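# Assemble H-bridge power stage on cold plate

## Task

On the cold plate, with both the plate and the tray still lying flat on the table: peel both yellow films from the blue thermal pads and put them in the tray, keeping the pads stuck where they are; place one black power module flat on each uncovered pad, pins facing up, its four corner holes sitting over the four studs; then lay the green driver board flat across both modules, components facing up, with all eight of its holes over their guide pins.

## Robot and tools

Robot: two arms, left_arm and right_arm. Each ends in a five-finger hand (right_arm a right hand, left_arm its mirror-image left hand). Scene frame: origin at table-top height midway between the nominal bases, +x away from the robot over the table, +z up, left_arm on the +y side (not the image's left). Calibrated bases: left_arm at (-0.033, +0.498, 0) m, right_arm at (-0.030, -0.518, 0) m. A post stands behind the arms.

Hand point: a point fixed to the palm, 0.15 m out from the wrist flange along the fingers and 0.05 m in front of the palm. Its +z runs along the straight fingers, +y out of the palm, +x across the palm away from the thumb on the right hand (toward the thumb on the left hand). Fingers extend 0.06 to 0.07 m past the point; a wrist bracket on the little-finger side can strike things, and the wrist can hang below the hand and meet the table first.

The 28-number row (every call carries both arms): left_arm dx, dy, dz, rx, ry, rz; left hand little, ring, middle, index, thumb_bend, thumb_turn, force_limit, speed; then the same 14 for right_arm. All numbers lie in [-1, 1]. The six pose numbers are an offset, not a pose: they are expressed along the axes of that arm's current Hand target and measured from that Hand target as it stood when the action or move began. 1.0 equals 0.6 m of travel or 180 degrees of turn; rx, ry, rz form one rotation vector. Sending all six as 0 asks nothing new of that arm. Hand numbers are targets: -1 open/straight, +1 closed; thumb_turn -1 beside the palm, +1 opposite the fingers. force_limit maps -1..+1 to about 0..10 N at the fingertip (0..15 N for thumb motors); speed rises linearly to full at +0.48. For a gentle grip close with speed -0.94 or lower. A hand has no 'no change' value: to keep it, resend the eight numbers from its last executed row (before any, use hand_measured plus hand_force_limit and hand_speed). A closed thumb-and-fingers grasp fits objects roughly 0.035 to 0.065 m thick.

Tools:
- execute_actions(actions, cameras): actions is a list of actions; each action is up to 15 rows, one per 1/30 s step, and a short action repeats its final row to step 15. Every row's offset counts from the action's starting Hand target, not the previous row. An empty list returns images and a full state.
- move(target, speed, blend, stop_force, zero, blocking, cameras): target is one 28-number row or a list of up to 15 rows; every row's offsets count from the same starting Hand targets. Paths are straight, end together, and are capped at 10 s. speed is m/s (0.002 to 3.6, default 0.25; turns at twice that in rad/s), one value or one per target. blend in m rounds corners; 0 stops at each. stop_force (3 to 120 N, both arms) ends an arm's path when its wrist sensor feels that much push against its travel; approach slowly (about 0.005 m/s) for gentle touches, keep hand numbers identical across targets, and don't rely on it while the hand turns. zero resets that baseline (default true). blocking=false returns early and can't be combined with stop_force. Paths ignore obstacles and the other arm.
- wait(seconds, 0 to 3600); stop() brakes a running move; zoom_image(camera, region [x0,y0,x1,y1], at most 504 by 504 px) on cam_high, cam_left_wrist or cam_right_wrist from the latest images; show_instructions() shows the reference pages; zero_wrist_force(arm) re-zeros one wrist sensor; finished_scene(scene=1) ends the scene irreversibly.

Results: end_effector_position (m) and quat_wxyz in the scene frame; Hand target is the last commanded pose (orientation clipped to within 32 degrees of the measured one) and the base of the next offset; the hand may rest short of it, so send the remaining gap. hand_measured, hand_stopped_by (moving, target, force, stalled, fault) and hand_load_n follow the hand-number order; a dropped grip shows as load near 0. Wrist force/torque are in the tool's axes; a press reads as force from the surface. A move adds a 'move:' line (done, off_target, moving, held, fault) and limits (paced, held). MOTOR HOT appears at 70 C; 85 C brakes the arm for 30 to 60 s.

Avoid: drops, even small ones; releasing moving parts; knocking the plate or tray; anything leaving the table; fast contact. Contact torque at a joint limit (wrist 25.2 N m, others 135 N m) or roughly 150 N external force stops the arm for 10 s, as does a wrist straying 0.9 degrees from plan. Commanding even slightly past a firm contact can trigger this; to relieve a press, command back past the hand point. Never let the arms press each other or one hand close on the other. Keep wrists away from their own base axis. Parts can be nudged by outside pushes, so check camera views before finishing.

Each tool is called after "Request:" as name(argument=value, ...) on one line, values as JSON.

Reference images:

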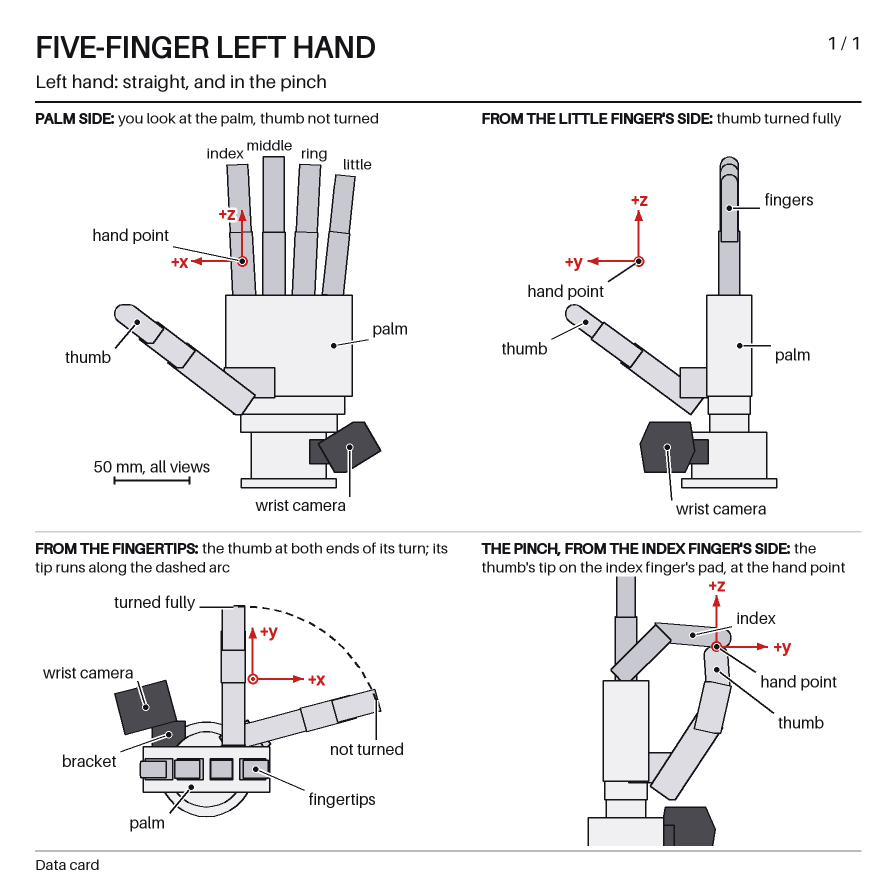

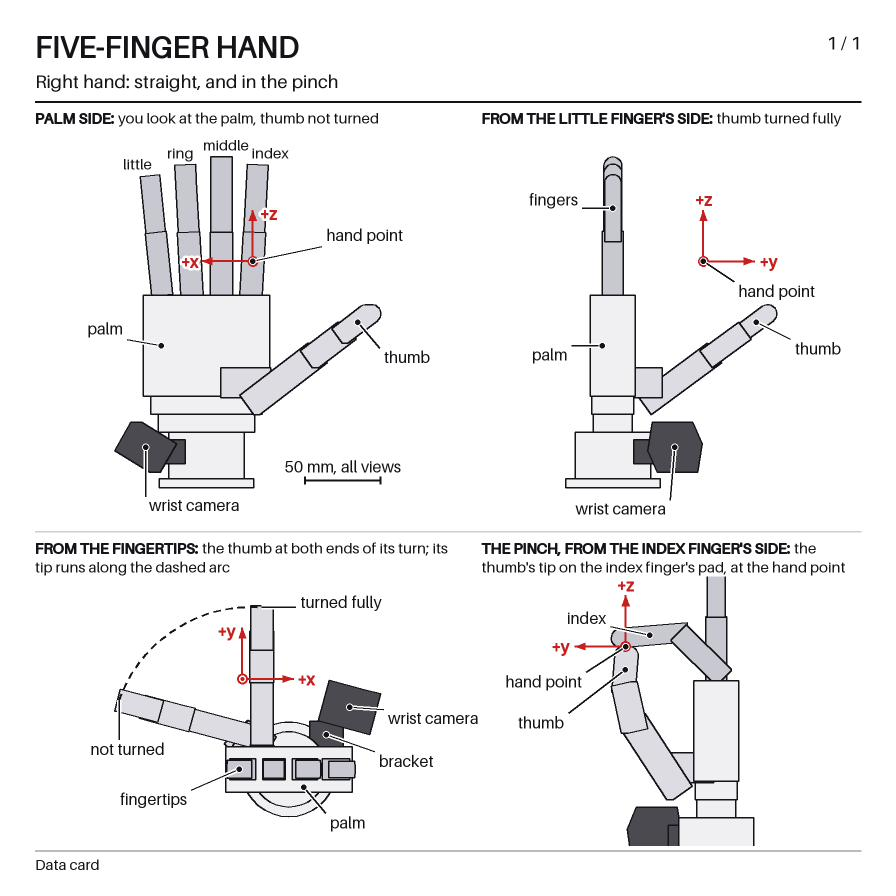

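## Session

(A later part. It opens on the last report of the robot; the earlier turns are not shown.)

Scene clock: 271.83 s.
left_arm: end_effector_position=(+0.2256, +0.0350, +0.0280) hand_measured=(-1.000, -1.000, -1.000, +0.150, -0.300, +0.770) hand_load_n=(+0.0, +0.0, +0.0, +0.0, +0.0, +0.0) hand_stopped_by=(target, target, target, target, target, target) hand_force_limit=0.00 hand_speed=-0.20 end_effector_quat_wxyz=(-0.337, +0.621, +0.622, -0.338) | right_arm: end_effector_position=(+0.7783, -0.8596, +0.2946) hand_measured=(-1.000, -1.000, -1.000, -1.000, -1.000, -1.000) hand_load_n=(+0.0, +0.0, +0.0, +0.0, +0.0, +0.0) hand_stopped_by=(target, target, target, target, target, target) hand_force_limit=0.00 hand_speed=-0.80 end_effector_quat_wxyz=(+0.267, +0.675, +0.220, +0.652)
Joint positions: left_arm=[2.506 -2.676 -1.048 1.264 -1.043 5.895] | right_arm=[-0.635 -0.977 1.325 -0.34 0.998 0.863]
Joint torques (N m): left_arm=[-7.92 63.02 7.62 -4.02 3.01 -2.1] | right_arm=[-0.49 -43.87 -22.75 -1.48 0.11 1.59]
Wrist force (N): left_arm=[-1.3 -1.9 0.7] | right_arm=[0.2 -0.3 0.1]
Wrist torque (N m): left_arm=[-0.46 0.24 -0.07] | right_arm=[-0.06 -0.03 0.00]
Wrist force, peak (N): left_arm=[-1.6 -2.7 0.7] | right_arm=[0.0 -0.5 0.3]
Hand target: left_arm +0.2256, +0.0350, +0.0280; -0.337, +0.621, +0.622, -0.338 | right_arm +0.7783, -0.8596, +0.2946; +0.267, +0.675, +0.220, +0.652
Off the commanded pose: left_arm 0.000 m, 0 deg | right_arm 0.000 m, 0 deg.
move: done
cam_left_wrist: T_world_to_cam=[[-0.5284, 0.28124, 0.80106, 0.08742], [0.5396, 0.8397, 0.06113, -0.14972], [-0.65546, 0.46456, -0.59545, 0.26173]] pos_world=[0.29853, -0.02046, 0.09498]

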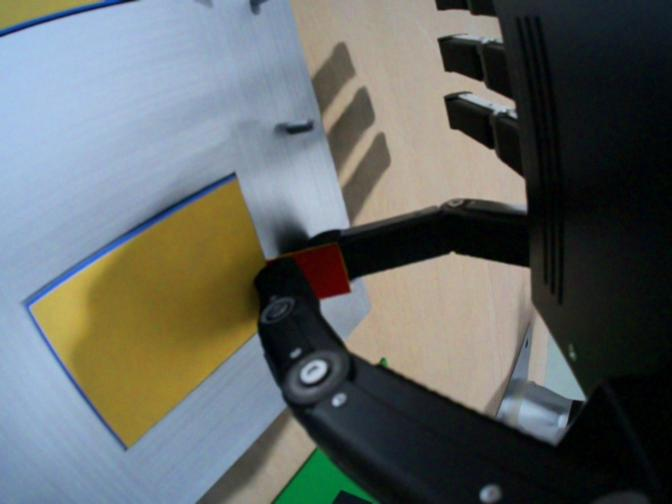

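Request:
move(target=[0,0,0,0,0,0,-1,-1,-1,0.23,-0.3,0.77,-0.5,-0.7,0,0,0,0,0,0,-1,-1,-1,-1,-1,-1,0,-0.8], speed=0.03)

Request:
move(target=[0,0.004,0,0,0,0,-1,-1,-1,0.23,-0.3,0.77,-0.5,-0.7,0,0,0,0,0,0,-1,-1,-1,-1,-1,-1,0,-0.8], speed=0.03, stop_force=4, cameras=["cam_left_wrist"])

Request:
zoom_image(camera="cam_left_wrist", region=[200, 170, 400, 370])

Scene clock: 285.70 s.
left_arm: end_effector_position=(+0.2256, +0.0350, +0.0280) hand_measured=(-1.000, -1.000, -1.000, +0.230, -0.300, +0.770) hand_load_n=(+0.0, +0.0, +0.0, +0.0, +0.0, +0.0) hand_stopped_by=(target, target, target, target, target, target) hand_force_limit=-0.50 hand_speed=-0.70 end_effector_quat_wxyz=(-0.337, +0.621, +0.622, -0.338) | right_arm: end_effector_position=(+0.7783, -0.8596, +0.2946) hand_measured=(-1.000, -1.000, -1.000, -1.000, -1.000, -1.000) hand_load_n=(+0.0, +0.0, +0.0, +0.0, +0.0, +0.0) hand_stopped_by=(target, target, target, target, target, target) hand_force_limit=0.00 hand_speed=-0.80 end_effector_quat_wxyz=(+0.267, +0.675, +0.220, +0.652)
Joint positions: left_arm=[2.506 -2.676 -1.048 1.264 -1.043 5.895] | right_arm=[-0.635 -0.977 1.325 -0.34 0.998 0.863]
Joint torques (N m): left_arm=[-8.69 62.73 7.25 -3.78 2.97 -1.82] | right_arm=[-0.72 -45.19 -21.97 -1.43 0.17 1.34]
Wrist force (N): left_arm=[-1.1 -2.1 0.6] | right_arm=[0.2 -0.4 0.3]
Wrist torque (N m): left_arm=[-0.47 0.21 -0.06] | right_arm=[-0.07 -0.05 0.00]
Wrist force, peak (N): left_arm=[-1.3 -2.7 1.0] | right_arm=[0.2 -0.5 0.4]
Hand target: left_arm +0.2256, +0.0350, +0.0280; -0.337, +0.621, +0.622, -0.338 | right_arm +0.7783, -0.8596, +0.2946; +0.267, +0.675, +0.220, +0.652
Off the commanded pose: left_arm 0.000 m, 0 deg | right_arm 0.000 m, 0 deg.
move: done

Scene clock: 286.73 s.
left_arm: end_effector_position=(+0.2269, +0.0350, +0.0260) hand_measured=(-1.000, -1.000, -1.000, +0.230, -0.300, +0.770) hand_load_n=(+0.0, +0.0, +0.0, +0.0, +0.0, +0.0) hand_stopped_by=(target, target, target, target, target, target) hand_force_limit=-0.50 hand_speed=-0.70 end_effector_quat_wxyz=(-0.337, +0.621, +0.622, -0.338) | right_arm: end_effector_position=(+0.7783, -0.8596, +0.2946) hand_measured=(-1.000, -1.000, -1.000, -1.000, -1.000, -1.000) hand_load_n=(+0.0, +0.0, +0.0, +0.0, +0.0, +0.0) hand_stopped_by=(target, target, target, target, target, target) hand_force_limit=0.00 hand_speed=-0.80 end_effector_quat_wxyz=(+0.267, +0.675, +0.220, +0.652)
Joint positions: left_arm=[2.507 -2.682 -1.043 1.264 -1.044 5.896] | right_arm=[-0.635 -0.977 1.325 -0.34 0.998 0.863]
Joint torques (N m): left_arm=[10.05 57.26 8.78 -3.67 -1.03 1.93] | right_arm=[-0.59 -43.34 -22.59 -1.6 0.28 1.27]
Wrist force (N): left_arm=[-0.9 -2.9 -0.6] | right_arm=[-0.1 -0.2 0.2]
Wrist torque (N m): left_arm=[-0.53 0.19 -0.05] | right_arm=[-0.04 0.00 -0.01]
Wrist force, peak (N): left_arm=[-1.1 -3.2 -0.9] | right_arm=[0.0 -0.4 0.4]
Hand target: left_arm +0.2269, +0.0350, +0.0260; -0.337, +0.621, +0.622, -0.338 | right_arm +0.7783, -0.8596, +0.2946; +0.267, +0.675, +0.220, +0.652
Off the commanded pose: left_arm 0.000 m, 0 deg | right_arm 0.000 m, 0 deg.
move: done
cam_left_wrist: T_world_to_cam=[[-0.5284, 0.28124, 0.80106, 0.08984], [0.5396, 0.8397, 0.06113, -0.15034], [-0.65546, 0.46456, -0.59545, 0.2614]] pos_world=[0.29993, -0.02046, 0.09288]

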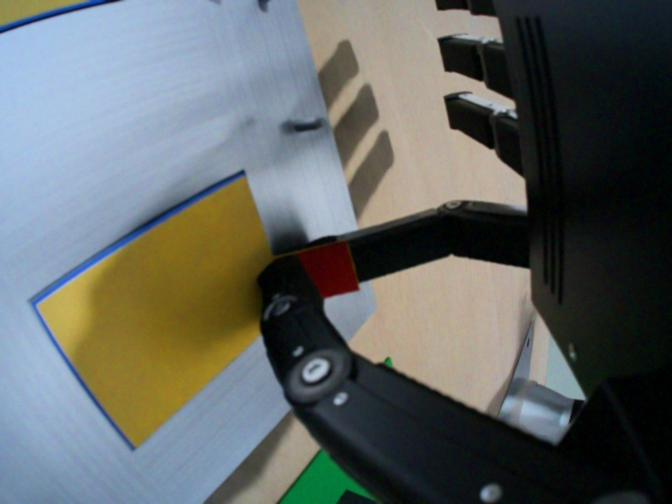

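Scaled by 2.520 from the camera's image (finer frame: 960x720).

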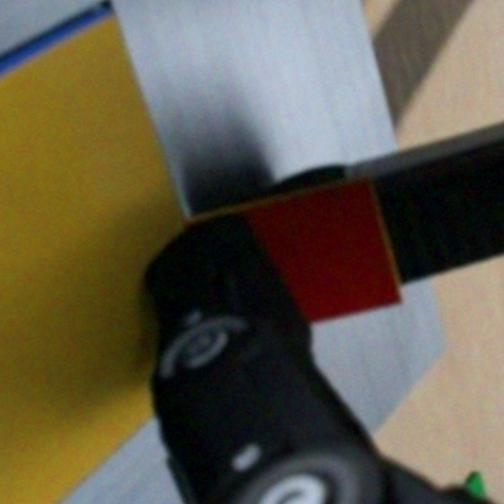

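Request:
move(target=[0,0,0,0,0,0,-1,-1,-1,0.23,0.15,0.77,-0.4,-0.9,0,0,0,0,0,0,-1,-1,-1,-1,-1,-1,0,-0.8], speed=0.03, cameras=["cam_left_wrist"])

Request:
zoom_image(camera="cam_left_wrist", region=[200, 170, 400, 370])

Scene clock: 293.77 s.
left_arm: end_effector_position=(+0.2269, +0.0350, +0.0260) hand_measured=(-1.000, -1.000, -1.000, +0.230, +0.004, +0.770) hand_load_n=(+0.0, -0.5, +0.0, +6.0, +4.5, -0.5) hand_stopped_by=(target, target, target, target, force, target) hand_force_limit=-0.40 hand_speed=-0.90 end_effector_quat_wxyz=(-0.337, +0.621, +0.622, -0.338) | right_arm: end_effector_position=(+0.7783, -0.8596, +0.2946) hand_measured=(-1.000, -1.000, -1.000, -1.000, -1.000, -1.000) hand_load_n=(+0.0, +0.0, +0.0, +0.0, +0.0, +0.0) hand_stopped_by=(target, target, target, target, target, target) hand_force_limit=0.00 hand_speed=-0.80 end_effector_quat_wxyz=(+0.267, +0.675, +0.220, +0.652)
Joint positions: left_arm=[2.507 -2.681 -1.043 1.264 -1.044 5.896] | right_arm=[-0.635 -0.977 1.325 -0.34 0.998 0.863]
Joint torques (N m): left_arm=[3.09 62.01 9.49 -3.81 2.61 -1.86] | right_arm=[0.45 -44.09 -22.04 -1.55 0.2 1.51]
Wrist force (N): left_arm=[-1.2 -1.9 0.9] | right_arm=[0.2 -0.2 0.3]
Wrist torque (N m): left_arm=[-0.48 0.25 -0.07] | right_arm=[-0.04 -0.04 0.01]
Wrist force, peak (N): left_arm=[-0.9 -3.5 -0.7] | right_arm=[-0.1 -0.4 0.5]
Hand target: left_arm +0.2269, +0.0350, +0.0260; -0.337, +0.621, +0.622, -0.338 | right_arm +0.7783, -0.8596, +0.2946; +0.267, +0.675, +0.220, +0.652
Off the commanded pose: left_arm 0.000 m, 0 deg | right_arm 0.000 m, 0 deg.
move: done
cam_left_wrist: T_world_to_cam=[[-0.5284, 0.28124, 0.80106, 0.08971], [0.5396, 0.8397, 0.06113, -0.1503], [-0.65546, 0.46456, -0.59545, 0.26139]] pos_world=[0.29983, -0.02046, 0.09298]

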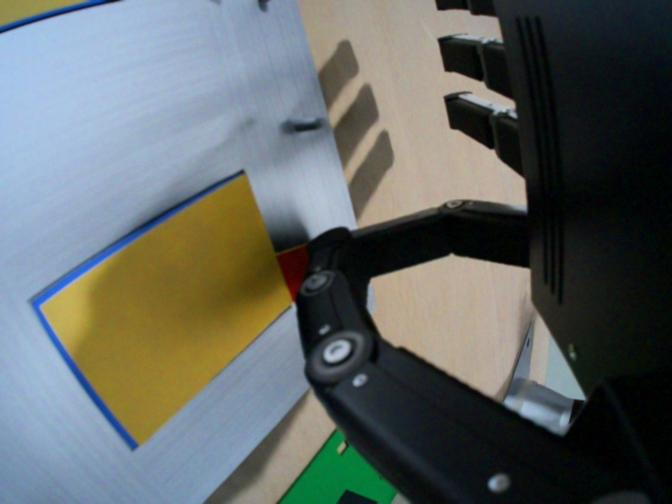

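Scaled by 2.520 from the camera's image (finer frame: 960x720).

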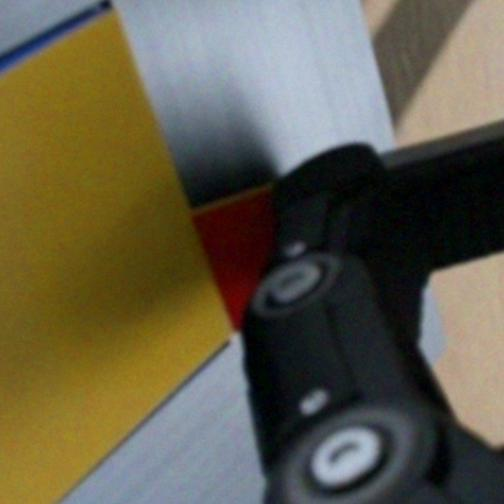

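Request:
move(target=[0,-0.0234,-0.0251,0,0,0,-1,-1,-1,0.23,0.15,0.77,-0.4,-0.9,0,0,0,0,0,0,-1,-1,-1,-1,-1,-1,0,-0.8], speed=0.02, stop_force=8, cameras=["cam_left_wrist"])

Request:
zoom_image(camera="cam_left_wrist", region=[150, 170, 400, 420])

Scene clock: 312.00 s.
left_arm: end_effector_position=(+0.2319, +0.0351, +0.0460) hand_measured=(-1.000, -1.000, -1.000, +0.230, +0.004, +0.770) hand_load_n=(+0.0, +0.0, +0.0, +5.5, +4.5, +0.0) hand_stopped_by=(target, target, target, target, force, target) hand_force_limit=-0.40 hand_speed=-0.90 end_effector_quat_wxyz=(-0.337, +0.621, +0.622, -0.338) | right_arm: end_effector_position=(+0.7783, -0.8596, +0.2946) hand_measured=(-1.000, -1.000, -1.000, -1.000, -1.000, -1.000) hand_load_n=(+0.0, +0.0, -0.5, +0.0, +0.0, +0.5) hand_stopped_by=(target, target, target, target, target, target) hand_force_limit=0.00 hand_speed=-0.80 end_effector_quat_wxyz=(+0.267, +0.675, +0.220, +0.652)
Joint positions: left_arm=[2.512 -2.66 -1.03 1.227 -1.048 5.9] | right_arm=[-0.635 -0.977 1.325 -0.34 0.998 0.863]
Joint torques (N m): left_arm=[-2.82 44.75 8.04 -1.98 0.72 0.07] | right_arm=[-0.24 -45 -23.55 -1.67 0.11 1.25]
Wrist force (N): left_arm=[-1.9 0.7 0.9] | right_arm=[-0.1 -0.3 0.0]
Wrist torque (N m): left_arm=[-0.33 0.25 -0.11] | right_arm=[-0.04 0.00 -0.01]
Wrist force, peak (N): left_arm=[-1.2 -2.5 1.1] | right_arm=[0.2 -0.5 0.4]
Hand target: left_arm +0.2319, +0.0350, +0.0460; -0.337, +0.621, +0.622, -0.338 | right_arm +0.7783, -0.8596, +0.2946; +0.267, +0.675, +0.220, +0.652
Off the commanded pose: left_arm 0.000 m, 0 deg | right_arm 0.000 m, 0 deg.
move: done
cam_left_wrist: T_world_to_cam=[[-0.5284, 0.28124, 0.80106, 0.07646], [0.5396, 0.8397, 0.06113, -0.15427], [-0.65546, 0.46456, -0.59545, 0.27659]] pos_world=[0.30493, -0.02046, 0.11288]

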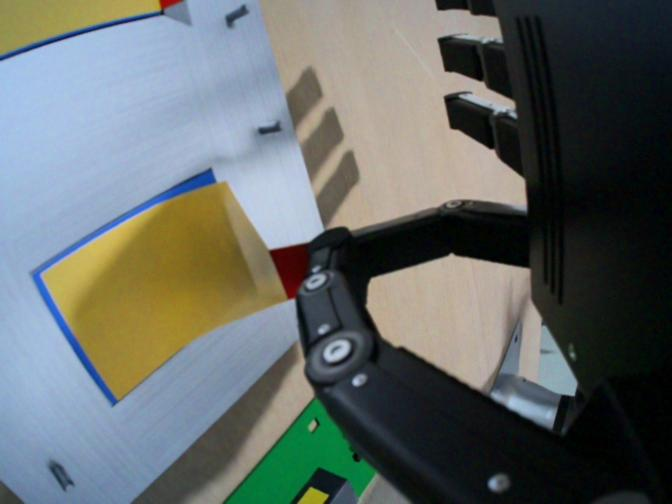

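Scaled by 2.016 from the camera's image (finer frame: 960x720).

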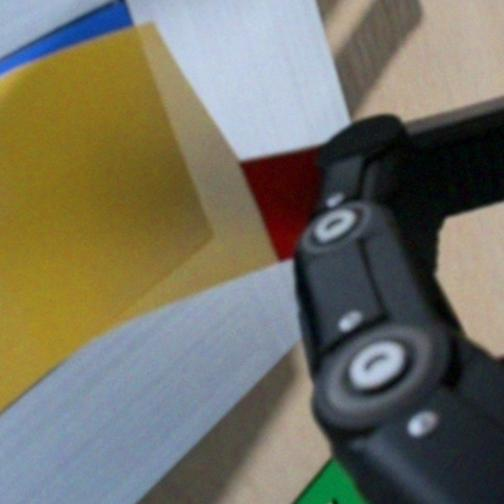

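Request:
move(target=[0,-0.0196,-0.0922,0,0,0,-1,-1,-1,0.23,0.15,0.77,-0.4,-0.9,0,0,0,0,0,0,-1,-1,-1,-1,-1,-1,0,-0.8], speed=0.025, stop_force=8, cameras=["cam_left_wrist"])

Scene clock: 323.03 s.
left_arm: end_effector_position=(+0.2719, +0.0351, +0.0860) hand_measured=(-1.000, -1.000, -1.000, +0.230, +0.004, +0.770) hand_load_n=(+0.0, -0.5, +0.0, +6.0, +4.5, +0.0) hand_stopped_by=(target, target, target, target, force, target) hand_force_limit=-0.40 hand_speed=-0.90 end_effector_quat_wxyz=(-0.337, +0.621, +0.622, -0.338) | right_arm: end_effector_position=(+0.7783, -0.8596, +0.2946) hand_measured=(-1.000, -1.000, -1.000, -1.000, -1.000, -1.000) hand_load_n=(+0.0, +0.0, -0.5, +0.0, +0.0, +0.0) hand_stopped_by=(target, target, target, target, target, target) hand_force_limit=0.00 hand_speed=-0.80 end_effector_quat_wxyz=(+0.267, +0.675, +0.220, +0.652)
Joint positions: left_arm=[2.547 -2.676 -0.883 1.085 -1.075 5.925] | right_arm=[-0.635 -0.977 1.325 -0.34 0.998 0.863]
Joint torques (N m): left_arm=[-9.66 64.73 9.29 -1.55 3.03 -2.01] | right_arm=[0.3 -44.11 -22.7 -1.6 0.08 1.48]
Wrist force (N): left_arm=[-1.4 -1.4 1.0] | right_arm=[0.0 -0.4 0.6]
Wrist torque (N m): left_arm=[-0.49 0.26 -0.14] | right_arm=[-0.09 -0.02 -0.01]
Wrist force, peak (N): left_arm=[-1.5 -1.8 1.5] | right_arm=[0.0 -0.4 0.6]
Hand target: left_arm +0.2719, +0.0351, +0.0860; -0.337, +0.621, +0.622, -0.338 | right_arm +0.7783, -0.8596, +0.2946; +0.267, +0.675, +0.220, +0.652
Off the commanded pose: left_arm 0.000 m, 0 deg | right_arm 0.000 m, 0 deg.
move: done
cam_left_wrist: T_world_to_cam=[[-0.5284, 0.28124, 0.80106, 0.0655], [0.5396, 0.8397, 0.06113, -0.17824], [-0.65546, 0.46456, -0.59545, 0.32656]] pos_world=[0.34483, -0.02046, 0.15288]

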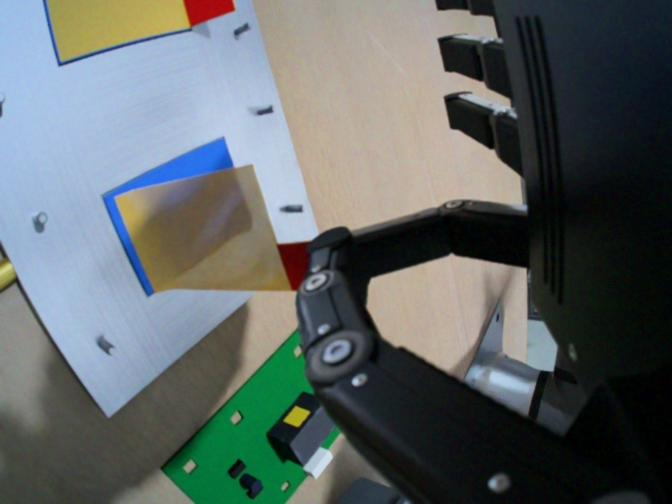

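Request:
move(target=[0,-0.0196,-0.0922,0,0,0,-1,-1,-1,0.23,0.15,0.77,-0.4,-0.9,0,0,0,0,0,0,-1,-1,-1,-1,-1,-1,0,-0.8], speed=0.025, stop_force=8, cameras=["cam_left_wrist"])

Scene clock: 334.43 s.
left_arm: end_effector_position=(+0.3119, +0.0351, +0.1260) hand_measured=(-1.000, -1.000, -1.000, +0.230, +0.004, +0.770) hand_load_n=(+0.0, +0.0, +0.0, +6.0, +4.0, +0.0) hand_stopped_by=(target, target, target, target, force, target) hand_force_limit=-0.40 hand_speed=-0.90 end_effector_quat_wxyz=(-0.337, +0.621, +0.622, -0.338) | right_arm: end_effector_position=(+0.7783, -0.8596, +0.2946) hand_measured=(-1.000, -1.000, -1.000, -1.000, -1.000, -1.000) hand_load_n=(+0.0, +0.0, +0.0, +0.0, +0.0, +0.0) hand_stopped_by=(target, target, target, target, target, target) hand_force_limit=0.00 hand_speed=-0.80 end_effector_quat_wxyz=(+0.267, +0.675, +0.220, +0.652)
Joint positions: left_arm=[2.579 -2.721 -0.685 0.921 -1.1 5.947] | right_arm=[-0.635 -0.977 1.325 -0.34 0.998 0.863]
Joint torques (N m): left_arm=[-9.66 67.08 9.14 -2.27 2.78 -1.95] | right_arm=[-0.55 -45.77 -23.15 -1.47 -0.03 1.4]
Wrist force (N): left_arm=[-0.4 -2.1 0.0] | right_arm=[0.0 -0.1 0.2]
Wrist torque (N m): left_arm=[-0.42 0.14 -0.07] | right_arm=[-0.03 -0.01 0.00]
Wrist force, peak (N): left_arm=[-1.2 -3.1 0.5] | right_arm=[0.1 -0.6 0.4]
Hand target: left_arm +0.3119, +0.0351, +0.1260; -0.337, +0.621, +0.622, -0.338 | right_arm +0.7783, -0.8596, +0.2946; +0.267, +0.675, +0.220, +0.652
Off the commanded pose: left_arm 0.000 m, 0 deg | right_arm 0.000 m, 0 deg.
move: done
cam_left_wrist: T_world_to_cam=[[-0.5284, 0.28124, 0.80106, 0.05457], [0.5396, 0.8397, 0.06113, -0.20235], [-0.65546, 0.46456, -0.59545, 0.37655]] pos_world=[0.38483, -0.02036, 0.19288]

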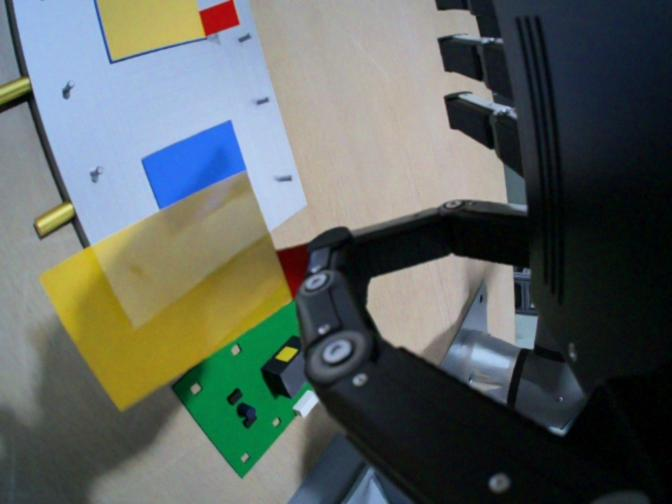

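Request:
move(target=[[0,-0.1118,-0.0726,0,0,0,-1,-1,-1,0.23,0.15,0.77,-0.4,-0.9,0,0,0,0,0,0,-1,-1,-1,-1,-1,-1,0,-0.8],[0.5917,-0.1227,-0.0558,0,0,0,-1,-1,-1,0.23,0.15,0.77,-0.4,-0.9,0,0,0,0,0,0,-1,-1,-1,-1,-1,-1,0,-0.8]], speed=0.15, blend=0.02, cameras=["all"])

Scene clock: 361.00 s.
left_arm: end_effector_position=(+0.2997, +0.3900, +0.2060) hand_measured=(-1.000, -1.000, -1.000, +0.230, +0.004, +0.770) hand_load_n=(+0.0, -0.5, +0.0, +6.0, +4.0, +0.0) hand_stopped_by=(target, target, target, target, force, target) hand_force_limit=-0.40 hand_speed=-0.90 end_effector_quat_wxyz=(-0.337, +0.621, +0.622, -0.338) | right_arm: end_effector_position=(+0.7783, -0.8596, +0.2946) hand_measured=(-1.000, -1.000, -1.000, -1.000, -1.000, -1.000) hand_load_n=(+0.0, +0.0, +0.0, +0.0, +0.0, +0.0) hand_stopped_by=(target, target, target, target, target, target) hand_force_limit=0.00 hand_speed=-0.80 end_effector_quat_wxyz=(+0.267, +0.675, +0.220, +0.652)
Joint positions: left_arm=[3.14 -2.152 -1.551 1.137 -1.562 6.278] | right_arm=[-0.635 -0.977 1.325 -0.34 0.998 0.863]
Joint torques (N m): left_arm=[6.94 29.61 15.93 -4.02 0.88 -1.52] | right_arm=[-0.92 -44.32 -24.12 -1.72 0.19 1.51]
Wrist force (N): left_arm=[-0.8 -1.9 0.7] | right_arm=[0.0 -0.3 0.2]
Wrist torque (N m): left_arm=[-0.37 0.19 -0.08] | right_arm=[-0.06 -0.02 -0.01]
Wrist force, peak (N): left_arm=[-1.5 -3.2 0.4] | right_arm=[0.2 -0.3 0.6]
Hand target: left_arm +0.2997, +0.3901, +0.2060; -0.337, +0.621, +0.622, -0.338 | right_arm +0.7783, -0.8596, +0.2946; +0.267, +0.675, +0.220, +0.652
Off the commanded pose: left_arm 0.000 m, 0 deg | right_arm 0.000 m, 0 deg.
move: done
cam_left_wrist: T_world_to_cam=[[-0.52849, 0.2813, 0.80098, -0.11574], [0.53963, 0.83967, 0.06116, -0.49868], [-0.65536, 0.46456, -0.59556, 0.25131]] pos_world=[0.37263, 0.33454, 0.27288]

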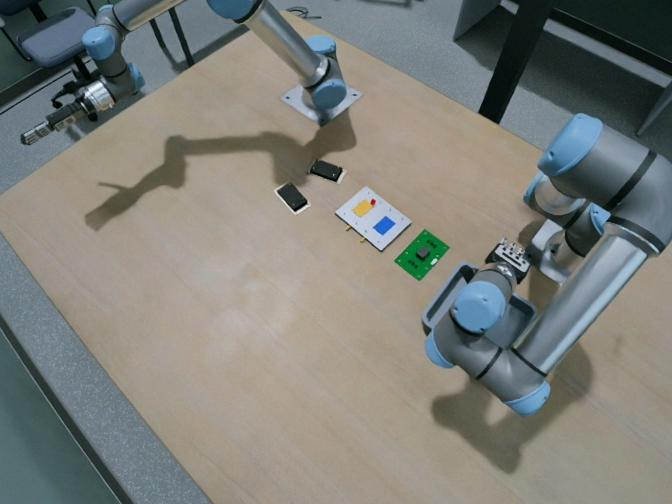

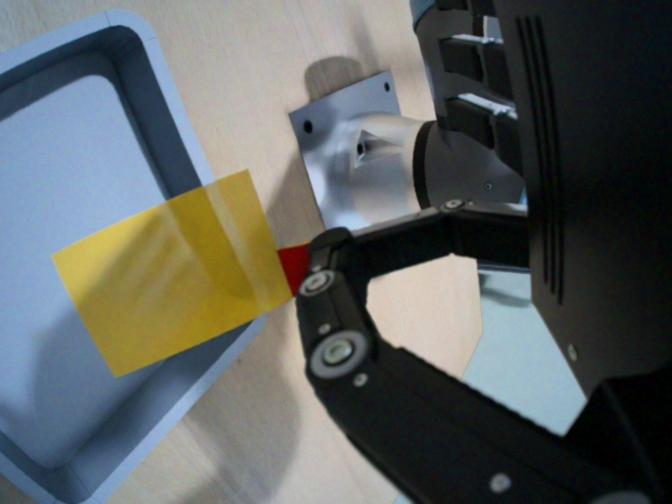

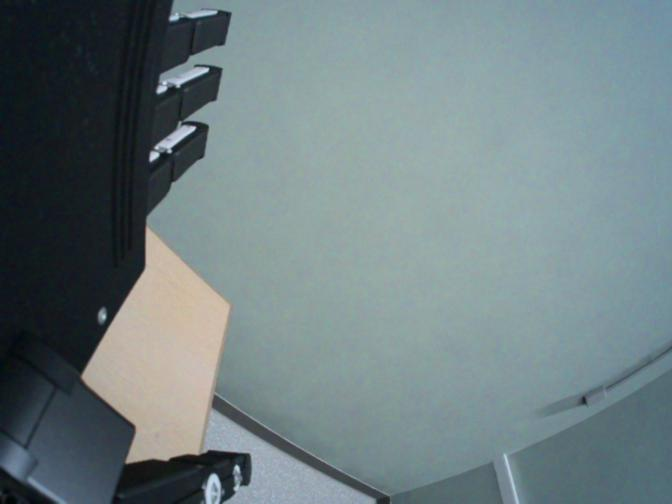

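Request:
move(target=[-0.008,0.183,0.0792,0,0,0,-1,-1,-1,0.23,0.15,0.77,-0.4,-0.9,0,0,0,0,0,0,-1,-1,-1,-1,-1,-1,0,-0.8], speed=0.1, cameras=["cam_left_wrist"])

Scene clock: 378.90 s.
left_arm: end_effector_position=(+0.3196, +0.3853, +0.0880) hand_measured=(-1.000, -1.000, -1.000, +0.230, +0.004, +0.770) hand_load_n=(+0.0, +0.0, +0.0, +6.0, +4.0, +0.0) hand_stopped_by=(target, target, target, target, force, target) hand_force_limit=-0.40 hand_speed=-0.90 end_effector_quat_wxyz=(-0.337, +0.621, +0.622, -0.338) | right_arm: end_effector_position=(+0.7783, -0.8596, +0.2946) hand_measured=(-1.000, -1.000, -1.000, -1.000, -1.000, -1.000) hand_load_n=(+0.5, +0.0, +0.0, +0.0, +0.0, +0.0) hand_stopped_by=(target, target, target, target, target, target) hand_force_limit=0.00 hand_speed=-0.80 end_effector_quat_wxyz=(+0.267, +0.675, +0.220, +0.652)
Joint positions: left_arm=[3.131 -2.362 -1.539 1.336 -1.555 6.273] | right_arm=[-0.635 -0.977 1.325 -0.34 0.998 0.863]
Joint torques (N m): left_arm=[-2.36 47.01 4.66 -3.44 1.24 -1.46] | right_arm=[-0.28 -44.4 -23.55 -1.68 0.02 1.49]
Wrist force (N): left_arm=[-1.3 -2.4 1.1] | right_arm=[-0.2 -0.2 0.4]
Wrist torque (N m): left_arm=[-0.51 0.28 -0.05] | right_arm=[-0.05 0.01 -0.01]
Wrist force, peak (N): left_arm=[-1.3 -2.4 1.1] | right_arm=[0.0 -0.6 0.3]
Hand target: left_arm +0.3196, +0.3853, +0.0880; -0.337, +0.621, +0.622, -0.338 | right_arm +0.7783, -0.8596, +0.2946; +0.267, +0.675, +0.220, +0.652
Off the commanded pose: left_arm 0.000 m, 0 deg | right_arm 0.000 m, 0 deg.
move: done
cam_left_wrist: T_world_to_cam=[[-0.52845, 0.28128, 0.80101, -0.00943], [0.5396, 0.8397, 0.06113, -0.49831], [-0.65542, 0.46453, -0.59552, 0.19641]] pos_world=[0.39263, 0.32984, 0.15498]

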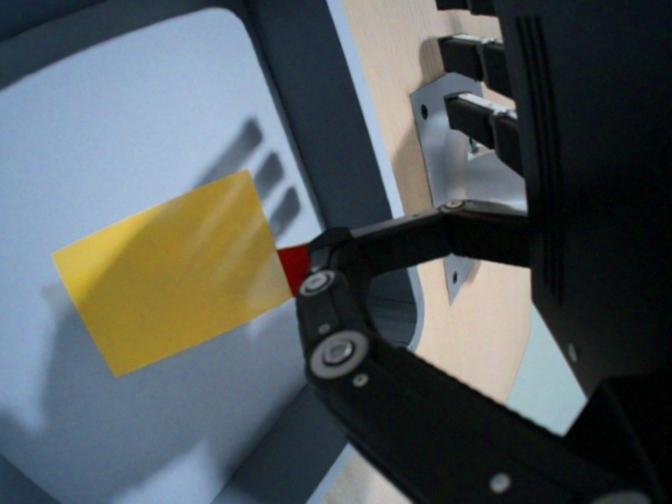

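Request:
move(target=[0,0.0196,0.0127,0,0,0,-1,-1,-1,0.23,0.15,0.77,-0.4,-0.9,0,0,0,0,0,0,-1,-1,-1,-1,-1,-1,0,-0.8], speed=0.05, stop_force=5)

Request:
move(target=[0,0,0,0,0,0,-1,-1,-1,0.1,-0.4,0.77,-0.4,-0.6,0,0,0,0,0,0,-1,-1,-1,-1,-1,-1,0,-0.8], speed=0.05, cameras=["cam_left_wrist"])

Scene clock: 388.57 s.
left_arm: end_effector_position=(+0.3196, +0.3853, +0.0740) hand_measured=(-1.000, -1.000, -1.000, +0.230, +0.004, +0.770) hand_load_n=(+0.0, +0.0, +0.0, +5.5, +4.0, +0.0) hand_stopped_by=(target, target, target, target, force, target) hand_force_limit=-0.40 hand_speed=-0.90 end_effector_quat_wxyz=(-0.337, +0.621, +0.622, -0.338) | right_arm: end_effector_position=(+0.7783, -0.8596, +0.2946) hand_measured=(-1.000, -1.000, -1.000, -1.000, -1.000, -1.000) hand_load_n=(+0.0, +0.0, +0.0, +0.0, +0.0, +0.0) hand_stopped_by=(target, target, target, target, target, target) hand_force_limit=0.00 hand_speed=-0.80 end_effector_quat_wxyz=(+0.267, +0.675, +0.220, +0.652)
Joint positions: left_arm=[3.131 -2.385 -1.541 1.361 -1.555 6.273] | right_arm=[-0.635 -0.977 1.325 -0.34 0.998 0.863]
Joint torques (N m): left_arm=[11.64 53.72 14.08 -4.02 -1.96 2.28] | right_arm=[-0.31 -45.73 -22.93 -1.52 -0.11 1.56]
Wrist force (N): left_arm=[-0.9 -1.8 0.9] | right_arm=[0.0 -0.3 0.2]
Wrist torque (N m): left_arm=[-0.40 0.23 -0.04] | right_arm=[-0.05 -0.02 0.00]
Wrist force, peak (N): left_arm=[-1.1 -2.4 1.2] | right_arm=[0.2 -0.5 0.4]
Hand target: left_arm +0.3196, +0.3853, +0.0740; -0.337, +0.621, +0.622, -0.338 | right_arm +0.7783, -0.8596, +0.2946; +0.267, +0.675, +0.220, +0.652
Off the commanded pose: left_arm 0.000 m, 0 deg | right_arm 0.000 m, 0 deg.
move: done

Scene clock: 389.57 s.
left_arm: end_effector_position=(+0.3196, +0.3853, +0.0740) hand_measured=(-1.000, -1.000, -1.000, +0.100, -0.400, +0.770) hand_load_n=(+0.0, +0.0, +0.0, +0.0, +0.0, +0.0) hand_stopped_by=(target, target, target, target, target, target) hand_force_limit=-0.40 hand_speed=-0.60 end_effector_quat_wxyz=(-0.337, +0.621, +0.622, -0.338) | right_arm: end_effector_position=(+0.7783, -0.8596, +0.2946) hand_measured=(-1.000, -1.000, -1.000, -1.000, -1.000, -1.000) hand_load_n=(+0.0, +0.0, +0.0, +0.0, +0.0, +0.0) hand_stopped_by=(target, target, target, target, target, target) hand_force_limit=0.00 hand_speed=-0.80 end_effector_quat_wxyz=(+0.267, +0.675, +0.220, +0.652)
Joint positions: left_arm=[3.131 -2.385 -1.541 1.361 -1.555 6.273] | right_arm=[-0.635 -0.977 1.325 -0.34 0.998 0.863]
Joint torques (N m): left_arm=[11.09 52.1 17.66 -4.09 -1.75 2.13] | right_arm=[0.46 -45.88 -22.77 -1.71 -0.05 1.6]
Wrist force (N): left_arm=[-1.4 -2.3 0.8] | right_arm=[0.1 -0.1 0.3]
Wrist torque (N m): left_arm=[-0.47 0.28 -0.06] | right_arm=[-0.03 -0.02 0.00]
Wrist force, peak (N): left_arm=[-1.4 -2.3 0.8] | right_arm=[0.1 -0.5 0.4]
Hand target: left_arm +0.3196, +0.3853, +0.0740; -0.337, +0.621, +0.622, -0.338 | right_arm +0.7783, -0.8596, +0.2946; +0.267, +0.675, +0.220, +0.652
Off the commanded pose: left_arm 0.000 m, 0 deg | right_arm 0.000 m, 0 deg.
move: done
cam_left_wrist: T_world_to_cam=[[-0.5284, 0.28124, 0.80106, 0.00185], [0.5396, 0.8397, 0.06113, -0.49745], [-0.65546, 0.46456, -0.59545, 0.18801]] pos_world=[0.39263, 0.32984, 0.14088]

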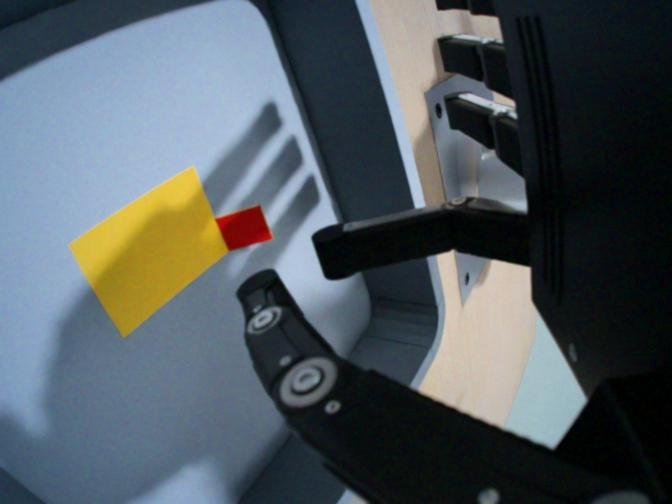

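Request:
move(target=[[0,-0.1761,-0.1144,0,0,0,-1,-1,-1,0.15,-0.3,0.77,-0.4,-0.6,0,0,0,0,0,0,-1,-1,-1,-1,-1,-1,0,-0.8],[-0.7327,-0.2074,0.0869,0,0,0,-1,-1,-1,0.15,-0.3,0.77,-0.4,-0.6,0,0,0,0,0,0,-1,-1,-1,-1,-1,-1,0,-0.8],[-0.7327,-0.0657,0.1789,0,0,0,-1,-1,-1,0.15,-0.3,0.77,-0.4,-0.6,0,0,0,0,0,0,-1,-1,-1,-1,-1,-1,0,-0.8]], speed=[0.2,0.2,0.06], blend=[0.03,0.02,0], cameras=["cam_left_wrist","cam_high"])

Request:
zoom_image(camera="cam_left_wrist", region=[160, 130, 400, 370])

Scene clock: 411.33 s.
left_arm: end_effector_position=(+0.2084, -0.0543, +0.0484) hand_measured=(-1.000, -1.000, -1.000, +0.150, -0.300, +0.770) hand_load_n=(+0.0, +0.0, +0.0, +0.0, +0.0, +0.0) hand_stopped_by=(target, target, target, target, target, target) hand_force_limit=-0.40 hand_speed=-0.60 end_effector_quat_wxyz=(-0.337, +0.621, +0.622, -0.338) end_effector_velocity=(+0.000, +0.000, +0.004) end_effector_angular_velocity=(+0.001, +0.001, +0.000) | right_arm: end_effector_position=(+0.7783, -0.8596, +0.2946) hand_measured=(-1.000, -1.000, -1.000, -1.000, -1.000, -1.000) hand_load_n=(+0.0, +0.0, +0.0, +0.0, +0.0, +0.0) hand_stopped_by=(target, target, target, target, target, target) hand_force_limit=0.00 hand_speed=-0.80 end_effector_quat_wxyz=(+0.267, +0.675, +0.220, +0.652)
Joint positions: left_arm=[2.389 -2.821 -0.673 1.084 -0.954 5.804] | right_arm=[-0.635 -0.977 1.325 -0.34 0.998 0.863]
Joint velocities: left_arm=[0 0.005 0 -0.006 0 0] | right_arm=[within noise]
Joint torques (N m): left_arm=[10.83 65 22.73 -4.4 2.96 2.01] | right_arm=[-1.24 -44.43 -22.94 -1.4 0.07 1.6]
Wrist force (N): left_arm=[-0.9 -2.5 0.4] | right_arm=[-0.1 -0.3 0.3]
Wrist torque (N m): left_arm=[-0.52 0.17 -0.11] | right_arm=[-0.06 0.00 -0.01]
Wrist force, peak (N): left_arm=[-2.0 -2.9 0.4] | right_arm=[0.3 -0.6 0.2]
Hand target: left_arm +0.2084, -0.0544, +0.0486; -0.337, +0.621, +0.622, -0.338 | right_arm +0.7783, -0.8596, +0.2946; +0.267, +0.675, +0.220, +0.652
Off the commanded pose: left_arm 0.000 m, 0 deg | right_arm 0.000 m, 0 deg.
move: done
cam_left_wrist: T_world_to_cam=[[-0.52829, 0.28117, 0.80116, 0.08716], [0.53963, 0.83968, 0.06115, -0.06662], [-0.65552, 0.46463, -0.59532, 0.30409]] pos_world=[0.28133, -0.10986, 0.11528]
Images, in order (width x height): cam_high 672x504, cam_left_wrist 672x504.

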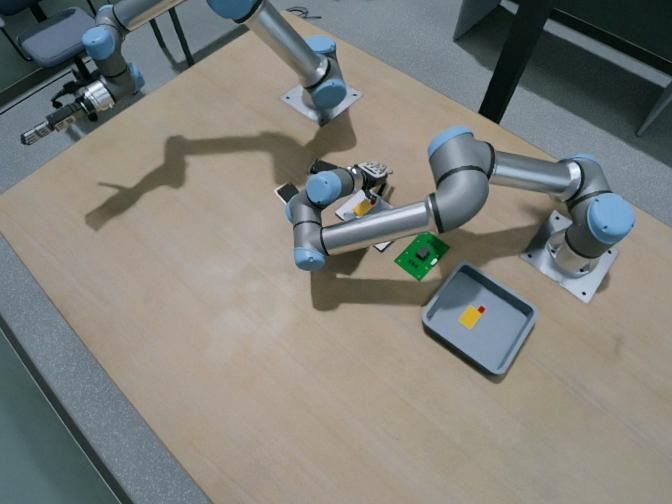

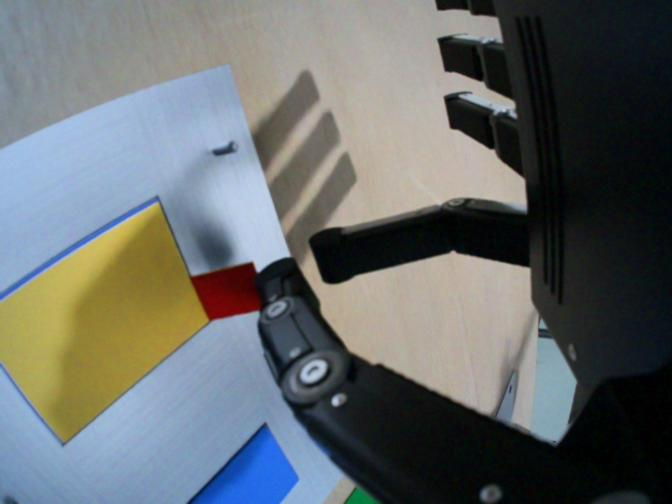

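Scaled by 2.100 from the camera's image (finer frame: 960x720).

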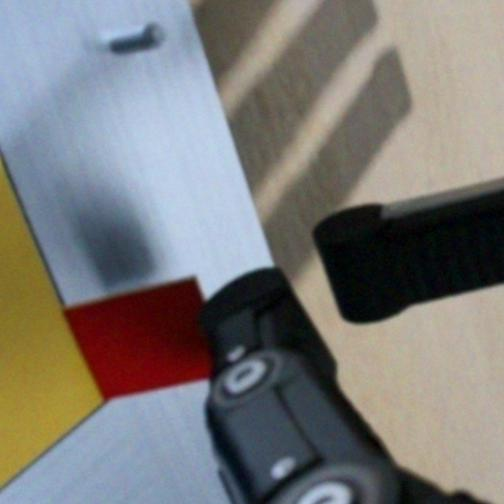

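Request:
move(target=[[-0.0013,0.0393,0,0,0,0,-1,-1,-1,0.15,-0.3,0.77,-0.4,-0.7,0,0,0,0,0,0,-1,-1,-1,-1,-1,-1,0,-0.8]], speed=0.03, stop_force=4)

Request:
move(target=[[0,0,0,0,0,0,-1,-1,-1,0.23,-0.3,0.77,-0.5,-0.7,0,0,0,0,0,0,-1,-1,-1,-1,-1,-1,0,-0.8],[0,0.004,0,0,0,0,-1,-1,-1,0.23,-0.3,0.77,-0.5,-0.7,0,0,0,0,0,0,-1,-1,-1,-1,-1,-1,0,-0.8]], speed=0.03, cameras=["cam_left_wrist"])

Request:
zoom_image(camera="cam_left_wrist", region=[200, 170, 400, 370])

Scene clock: 423.27 s.
left_arm: end_effector_position=(+0.2212, -0.0551, +0.0288) hand_measured=(-1.000, -1.000, -1.000, +0.150, -0.300, +0.770) hand_load_n=(+0.0, +0.0, +0.0, +0.0, +0.5, +0.0) hand_stopped_by=(target, target, target, target, target, target) hand_force_limit=-0.40 hand_speed=-0.70 end_effector_quat_wxyz=(-0.337, +0.621, +0.622, -0.338) | right_arm: end_effector_position=(+0.7783, -0.8596, +0.2946) hand_measured=(-1.000, -1.000, -1.000, -1.000, -1.000, -1.000) hand_load_n=(+0.0, +0.0, +0.0, +0.0, +0.0, +0.0) hand_stopped_by=(target, target, target, target, target, target) hand_force_limit=0.00 hand_speed=-0.80 end_effector_quat_wxyz=(+0.267, +0.675, +0.220, +0.652)
Joint positions: left_arm=[2.4 -2.877 -0.609 1.07 -0.962 5.814] | right_arm=[-0.635 -0.977 1.325 -0.34 0.998 0.863]
Joint torques (N m): left_arm=[-8.25 68.25 9.29 -1.46 3.11 -2.09] | right_arm=[-0.4 -45.04 -24.05 -1.69 0.13 1.46]
Wrist force (N): left_arm=[-0.9 -2.3 0.5] | right_arm=[0.2 -0.3 0.4]
Wrist torque (N m): left_arm=[-0.50 0.14 -0.16] | right_arm=[-0.07 -0.04 0.00]
Wrist force, peak (N): left_arm=[-1.2 -2.7 0.4] | right_arm=[0.3 -0.4 0.6]
Hand target: left_arm +0.2212, -0.0551, +0.0288; -0.337, +0.621, +0.622, -0.338 | right_arm +0.7783, -0.8596, +0.2946; +0.267, +0.675, +0.220, +0.652
Off the commanded pose: left_arm 0.000 m, 0 deg | right_arm 0.000 m, 0 deg.
move: done

Scene clock: 424.13 s.
left_arm: end_effector_position=(+0.2225, -0.0552, +0.0267) hand_measured=(-1.000, -1.000, -1.000, +0.230, -0.300, +0.770) hand_load_n=(+0.0, +0.0, +0.0, +0.0, +0.0, +0.0) hand_stopped_by=(target, target, target, target, target, target) hand_force_limit=-0.50 hand_speed=-0.70 end_effector_quat_wxyz=(-0.337, +0.621, +0.622, -0.338) | right_arm: end_effector_position=(+0.7783, -0.8596, +0.2946) hand_measured=(-1.000, -1.000, -1.000, -1.000, -1.000, -1.000) hand_load_n=(+0.0, +0.0, +0.0, +0.0, +0.0, +0.0) hand_stopped_by=(target, target, target, target, target, target) hand_force_limit=0.00 hand_speed=-0.80 end_effector_quat_wxyz=(+0.267, +0.675, +0.220, +0.652)
Joint positions: left_arm=[2.401 -2.883 -0.602 1.069 -0.963 5.815] | right_arm=[-0.635 -0.977 1.325 -0.34 0.998 0.863]
Joint torques (N m): left_arm=[8.35 68.82 8.49 -3.51 -1.42 2.11] | right_arm=[0.07 -45.75 -22.96 -1.72 -0.04 1.26]
Wrist force (N): left_arm=[-1.1 -2.4 0.5] | right_arm=[0.1 -0.6 0.3]
Wrist torque (N m): left_arm=[-0.51 0.18 -0.17] | right_arm=[-0.10 -0.03 -0.01]
Wrist force, peak (N): left_arm=[-1.0 -3.0 0.1] | right_arm=[0.1 -0.6 0.3]
Hand target: left_arm +0.2225, -0.0551, +0.0268; -0.337, +0.621, +0.622, -0.338 | right_arm +0.7783, -0.8596, +0.2946; +0.267, +0.675, +0.220, +0.652
Off the commanded pose: left_arm 0.000 m, 0 deg | right_arm 0.000 m, 0 deg.
move: done
cam_left_wrist: T_world_to_cam=[[-0.52837, 0.28129, 0.80106, 0.11224], [0.53963, 0.83968, 0.06109, -0.07228], [-0.65546, 0.46456, -0.59545, 0.3009]] pos_world=[0.29553, -0.11066, 0.09368]

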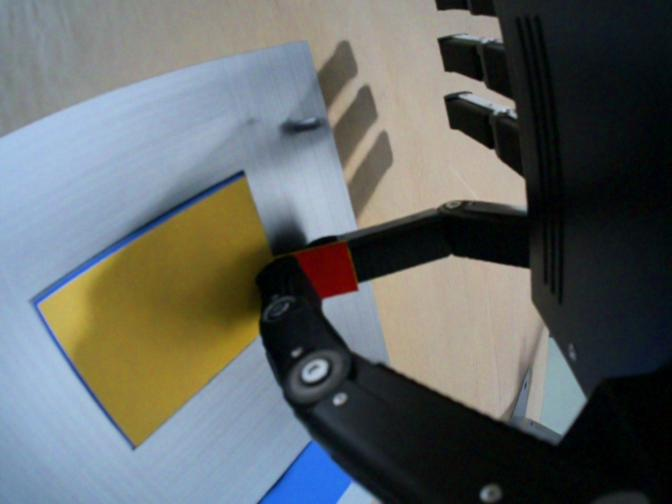

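Scaled by 2.520 from the camera's image (finer frame: 960x720).

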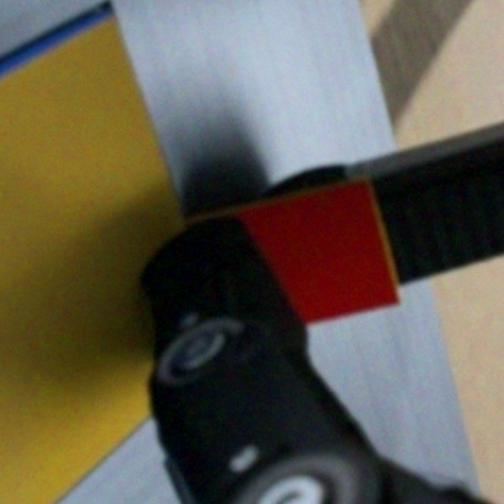

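Identical to before. Pinch and peel.

Request:
move(target=[0,0,0,0,0,0,-1,-1,-1,0.23,0.15,0.77,-0.4,-0.9,0,0,0,0,0,0,-1,-1,-1,-1,-1,-1,0,-0.8], speed=0.03)

Request:
move(target=[0,-0.0234,-0.0251,0,0,0,-1,-1,-1,0.23,0.15,0.77,-0.4,-0.9,0,0,0,0,0,0,-1,-1,-1,-1,-1,-1,0,-0.8], speed=0.02, stop_force=8, cameras=["cam_left_wrist"])

Scene clock: 432.47 s.
left_arm: end_effector_position=(+0.2225, -0.0551, +0.0268) hand_measured=(-1.000, -1.000, -1.000, +0.230, -0.010, +0.770) hand_load_n=(+0.0, +0.0, -0.5, +5.5, +4.5, +0.0) hand_stopped_by=(target, target, target, target, force, target) hand_force_limit=-0.40 hand_speed=-0.90 end_effector_quat_wxyz=(-0.337, +0.621, +0.622, -0.338) | right_arm: end_effector_position=(+0.7783, -0.8596, +0.2946) hand_measured=(-1.000, -1.000, -1.000, -1.000, -1.000, -1.000) hand_load_n=(+0.0, +0.0, +0.0, +0.5, +0.0, +0.0) hand_stopped_by=(target, target, target, target, target, target) hand_force_limit=0.00 hand_speed=-0.80 end_effector_quat_wxyz=(+0.267, +0.675, +0.220, +0.652)
Joint positions: left_arm=[2.401 -2.883 -0.602 1.069 -0.963 5.815] | right_arm=[-0.635 -0.977 1.325 -0.34 0.998 0.863]
Joint torques (N m): left_arm=[12.12 68.98 9.42 -1.82 -1.29 -1.92] | right_arm=[-0.91 -45.07 -23.23 -1.62 0.56 1.64]
Wrist force (N): left_arm=[-0.9 -2.0 0.6] | right_arm=[0.1 -0.4 0.3]
Wrist torque (N m): left_arm=[-0.47 0.15 -0.17] | right_arm=[-0.07 -0.03 0.00]
Wrist force, peak (N): left_arm=[-1.7 -2.6 0.2] | right_arm=[0.1 -0.4 0.5]
Hand target: left_arm +0.2225, -0.0551, +0.0268; -0.337, +0.621, +0.622, -0.338 | right_arm +0.7783, -0.8596, +0.2946; +0.267, +0.675, +0.220, +0.652
Off the commanded pose: left_arm 0.000 m, 0 deg | right_arm 0.000 m, 0 deg.
move: done

Scene clock: 434.57 s.
left_arm: end_effector_position=(+0.2275, -0.0551, +0.0467) hand_measured=(-1.000, -1.000, -1.000, +0.230, -0.010, +0.770) hand_load_n=(+0.0, +0.0, +0.0, +5.5, +4.5, -0.5) hand_stopped_by=(target, target, target, target, force, target) hand_force_limit=-0.40 hand_speed=-0.90 end_effector_quat_wxyz=(-0.337, +0.621, +0.622, -0.338) | right_arm: end_effector_position=(+0.7783, -0.8596, +0.2946) hand_measured=(-1.000, -1.000, -1.000, -1.000, -1.000, -1.000) hand_load_n=(+0.0, +0.0, +0.0, +0.0, +0.0, +0.0) hand_stopped_by=(target, target, target, target, target, target) hand_force_limit=0.00 hand_speed=-0.80 end_effector_quat_wxyz=(+0.267, +0.675, +0.220, +0.652)
Joint positions: left_arm=[2.406 -2.868 -0.581 1.03 -0.967 5.819] | right_arm=[-0.635 -0.977 1.325 -0.34 0.998 0.863]
Joint torques (N m): left_arm=[-3.6 50.01 10.25 -1.96 1.02 -0.32] | right_arm=[-0.35 -45.31 -22.53 -1.46 -0.01 1.69]
Wrist force (N): left_arm=[-1.9 0.5 0.5] | right_arm=[0.0 -0.3 0.3]
Wrist torque (N m): left_arm=[-0.32 0.21 -0.20] | right_arm=[-0.06 -0.01 -0.01]
Wrist force, peak (N): left_arm=[-1.4 -1.9 0.8] | right_arm=[0.0 -0.4 0.4]
Hand target: left_arm +0.2275, -0.0551, +0.0468; -0.337, +0.621, +0.622, -0.338 | right_arm +0.7783, -0.8596, +0.2946; +0.267, +0.675, +0.220, +0.652
Off the commanded pose: left_arm 0.000 m, 0 deg | right_arm 0.000 m, 0 deg.
move: done
cam_left_wrist: T_world_to_cam=[[-0.52845, 0.28128, 0.80101, 0.09886], [0.5396, 0.8397, 0.06113, -0.07628], [-0.65542, 0.46453, -0.59552, 0.31603]] pos_world=[0.30053, -0.11056, 0.11368]

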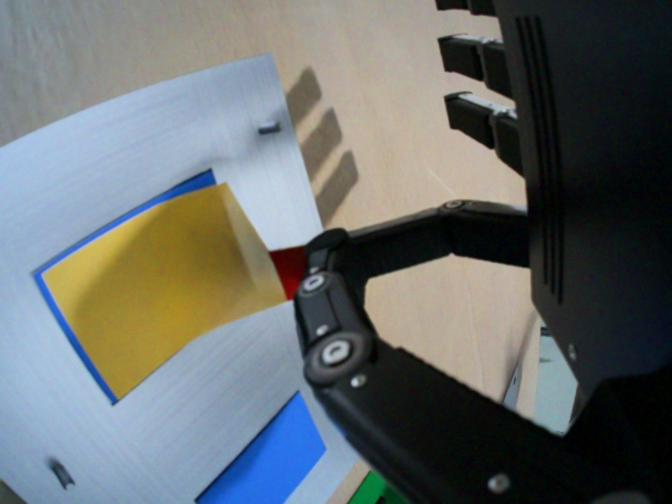

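Request:
move(target=[0,-0.0392,-0.1844,0,0,0,-1,-1,-1,0.23,0.15,0.77,-0.4,-0.9,0,0,0,0,0,0,-1,-1,-1,-1,-1,-1,0,-0.8], speed=0.03, stop_force=8, cameras=["cam_left_wrist"])

Scene clock: 446.00 s.
left_arm: end_effector_position=(+0.3061, -0.0534, +0.1265) hand_measured=(-1.000, -1.000, -1.000, +0.230, -0.010, +0.770) hand_load_n=(-0.5, +0.0, +0.0, +5.5, +4.5, +0.0) hand_stopped_by=(target, target, target, target, force, target) hand_force_limit=-0.40 hand_speed=-0.90 end_effector_quat_wxyz=(-0.298, +0.618, +0.627, -0.369) | right_arm: end_effector_position=(+0.7783, -0.8596, +0.2946) hand_measured=(-1.000, -1.000, -1.000, -1.000, -1.000, -1.000) hand_load_n=(+0.0, +0.0, +0.0, +0.0, +0.0, +0.0) hand_stopped_by=(target, target, target, target, target, target) hand_force_limit=0.00 hand_speed=-0.80 end_effector_quat_wxyz=(+0.267, +0.675, +0.220, +0.652)
Joint positions: left_arm=[2.503 -3.026 -0.035 0.657 -0.958 5.9] | right_arm=[-0.635 -0.977 1.325 -0.34 0.998 0.863]
Joint torques (N m): left_arm=[-8.94 50.88 20.77 -4.08 -1.52 -2] | right_arm=[-1.27 -44.67 -22.56 -1.66 0.2 1.59]
Wrist force (N): left_arm=[-1.0 -1.9 0.3] | right_arm=[0.1 -0.2 0.2]
Wrist torque (N m): left_arm=[-0.38 0.14 -0.11] | right_arm=[-0.04 -0.02 0.00]
Wrist force, peak (N): left_arm=[-1.4 -2.2 0.6] | right_arm=[0.0 -0.6 0.5]
Hand target: left_arm +0.3075, -0.0551, +0.1267; -0.337, +0.621, +0.622, -0.338 | right_arm +0.7783, -0.8596, +0.2946; +0.267, +0.675, +0.220, +0.652
Off the commanded pose: left_arm 0.002 m, 6 deg | right_arm 0.000 m, 0 deg.
elbow stopped short (left arm): the move would have taken joint 3 (elbow) straighter than the controller allows.
move: off_target (left_arm)
cam_left_wrist: T_world_to_cam=[[-0.55497, 0.31341, 0.77058, 0.08965], [0.48858, 0.87251, -0.003, -0.09947], [-0.67327, 0.37483, -0.63734, 0.42024]] pos_world=[0.38129, -0.09883, 0.19846]

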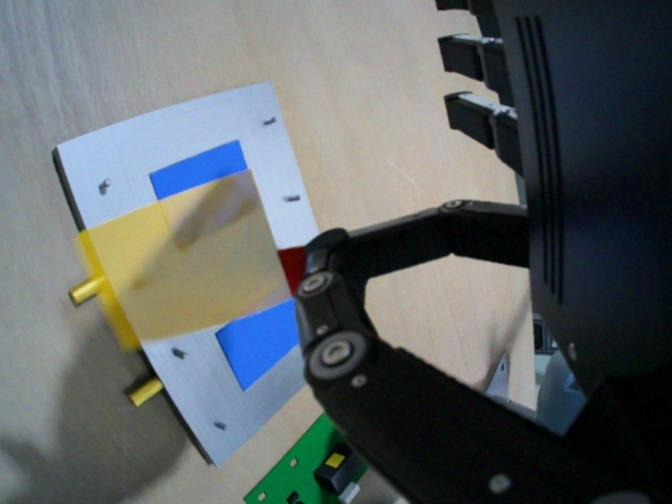

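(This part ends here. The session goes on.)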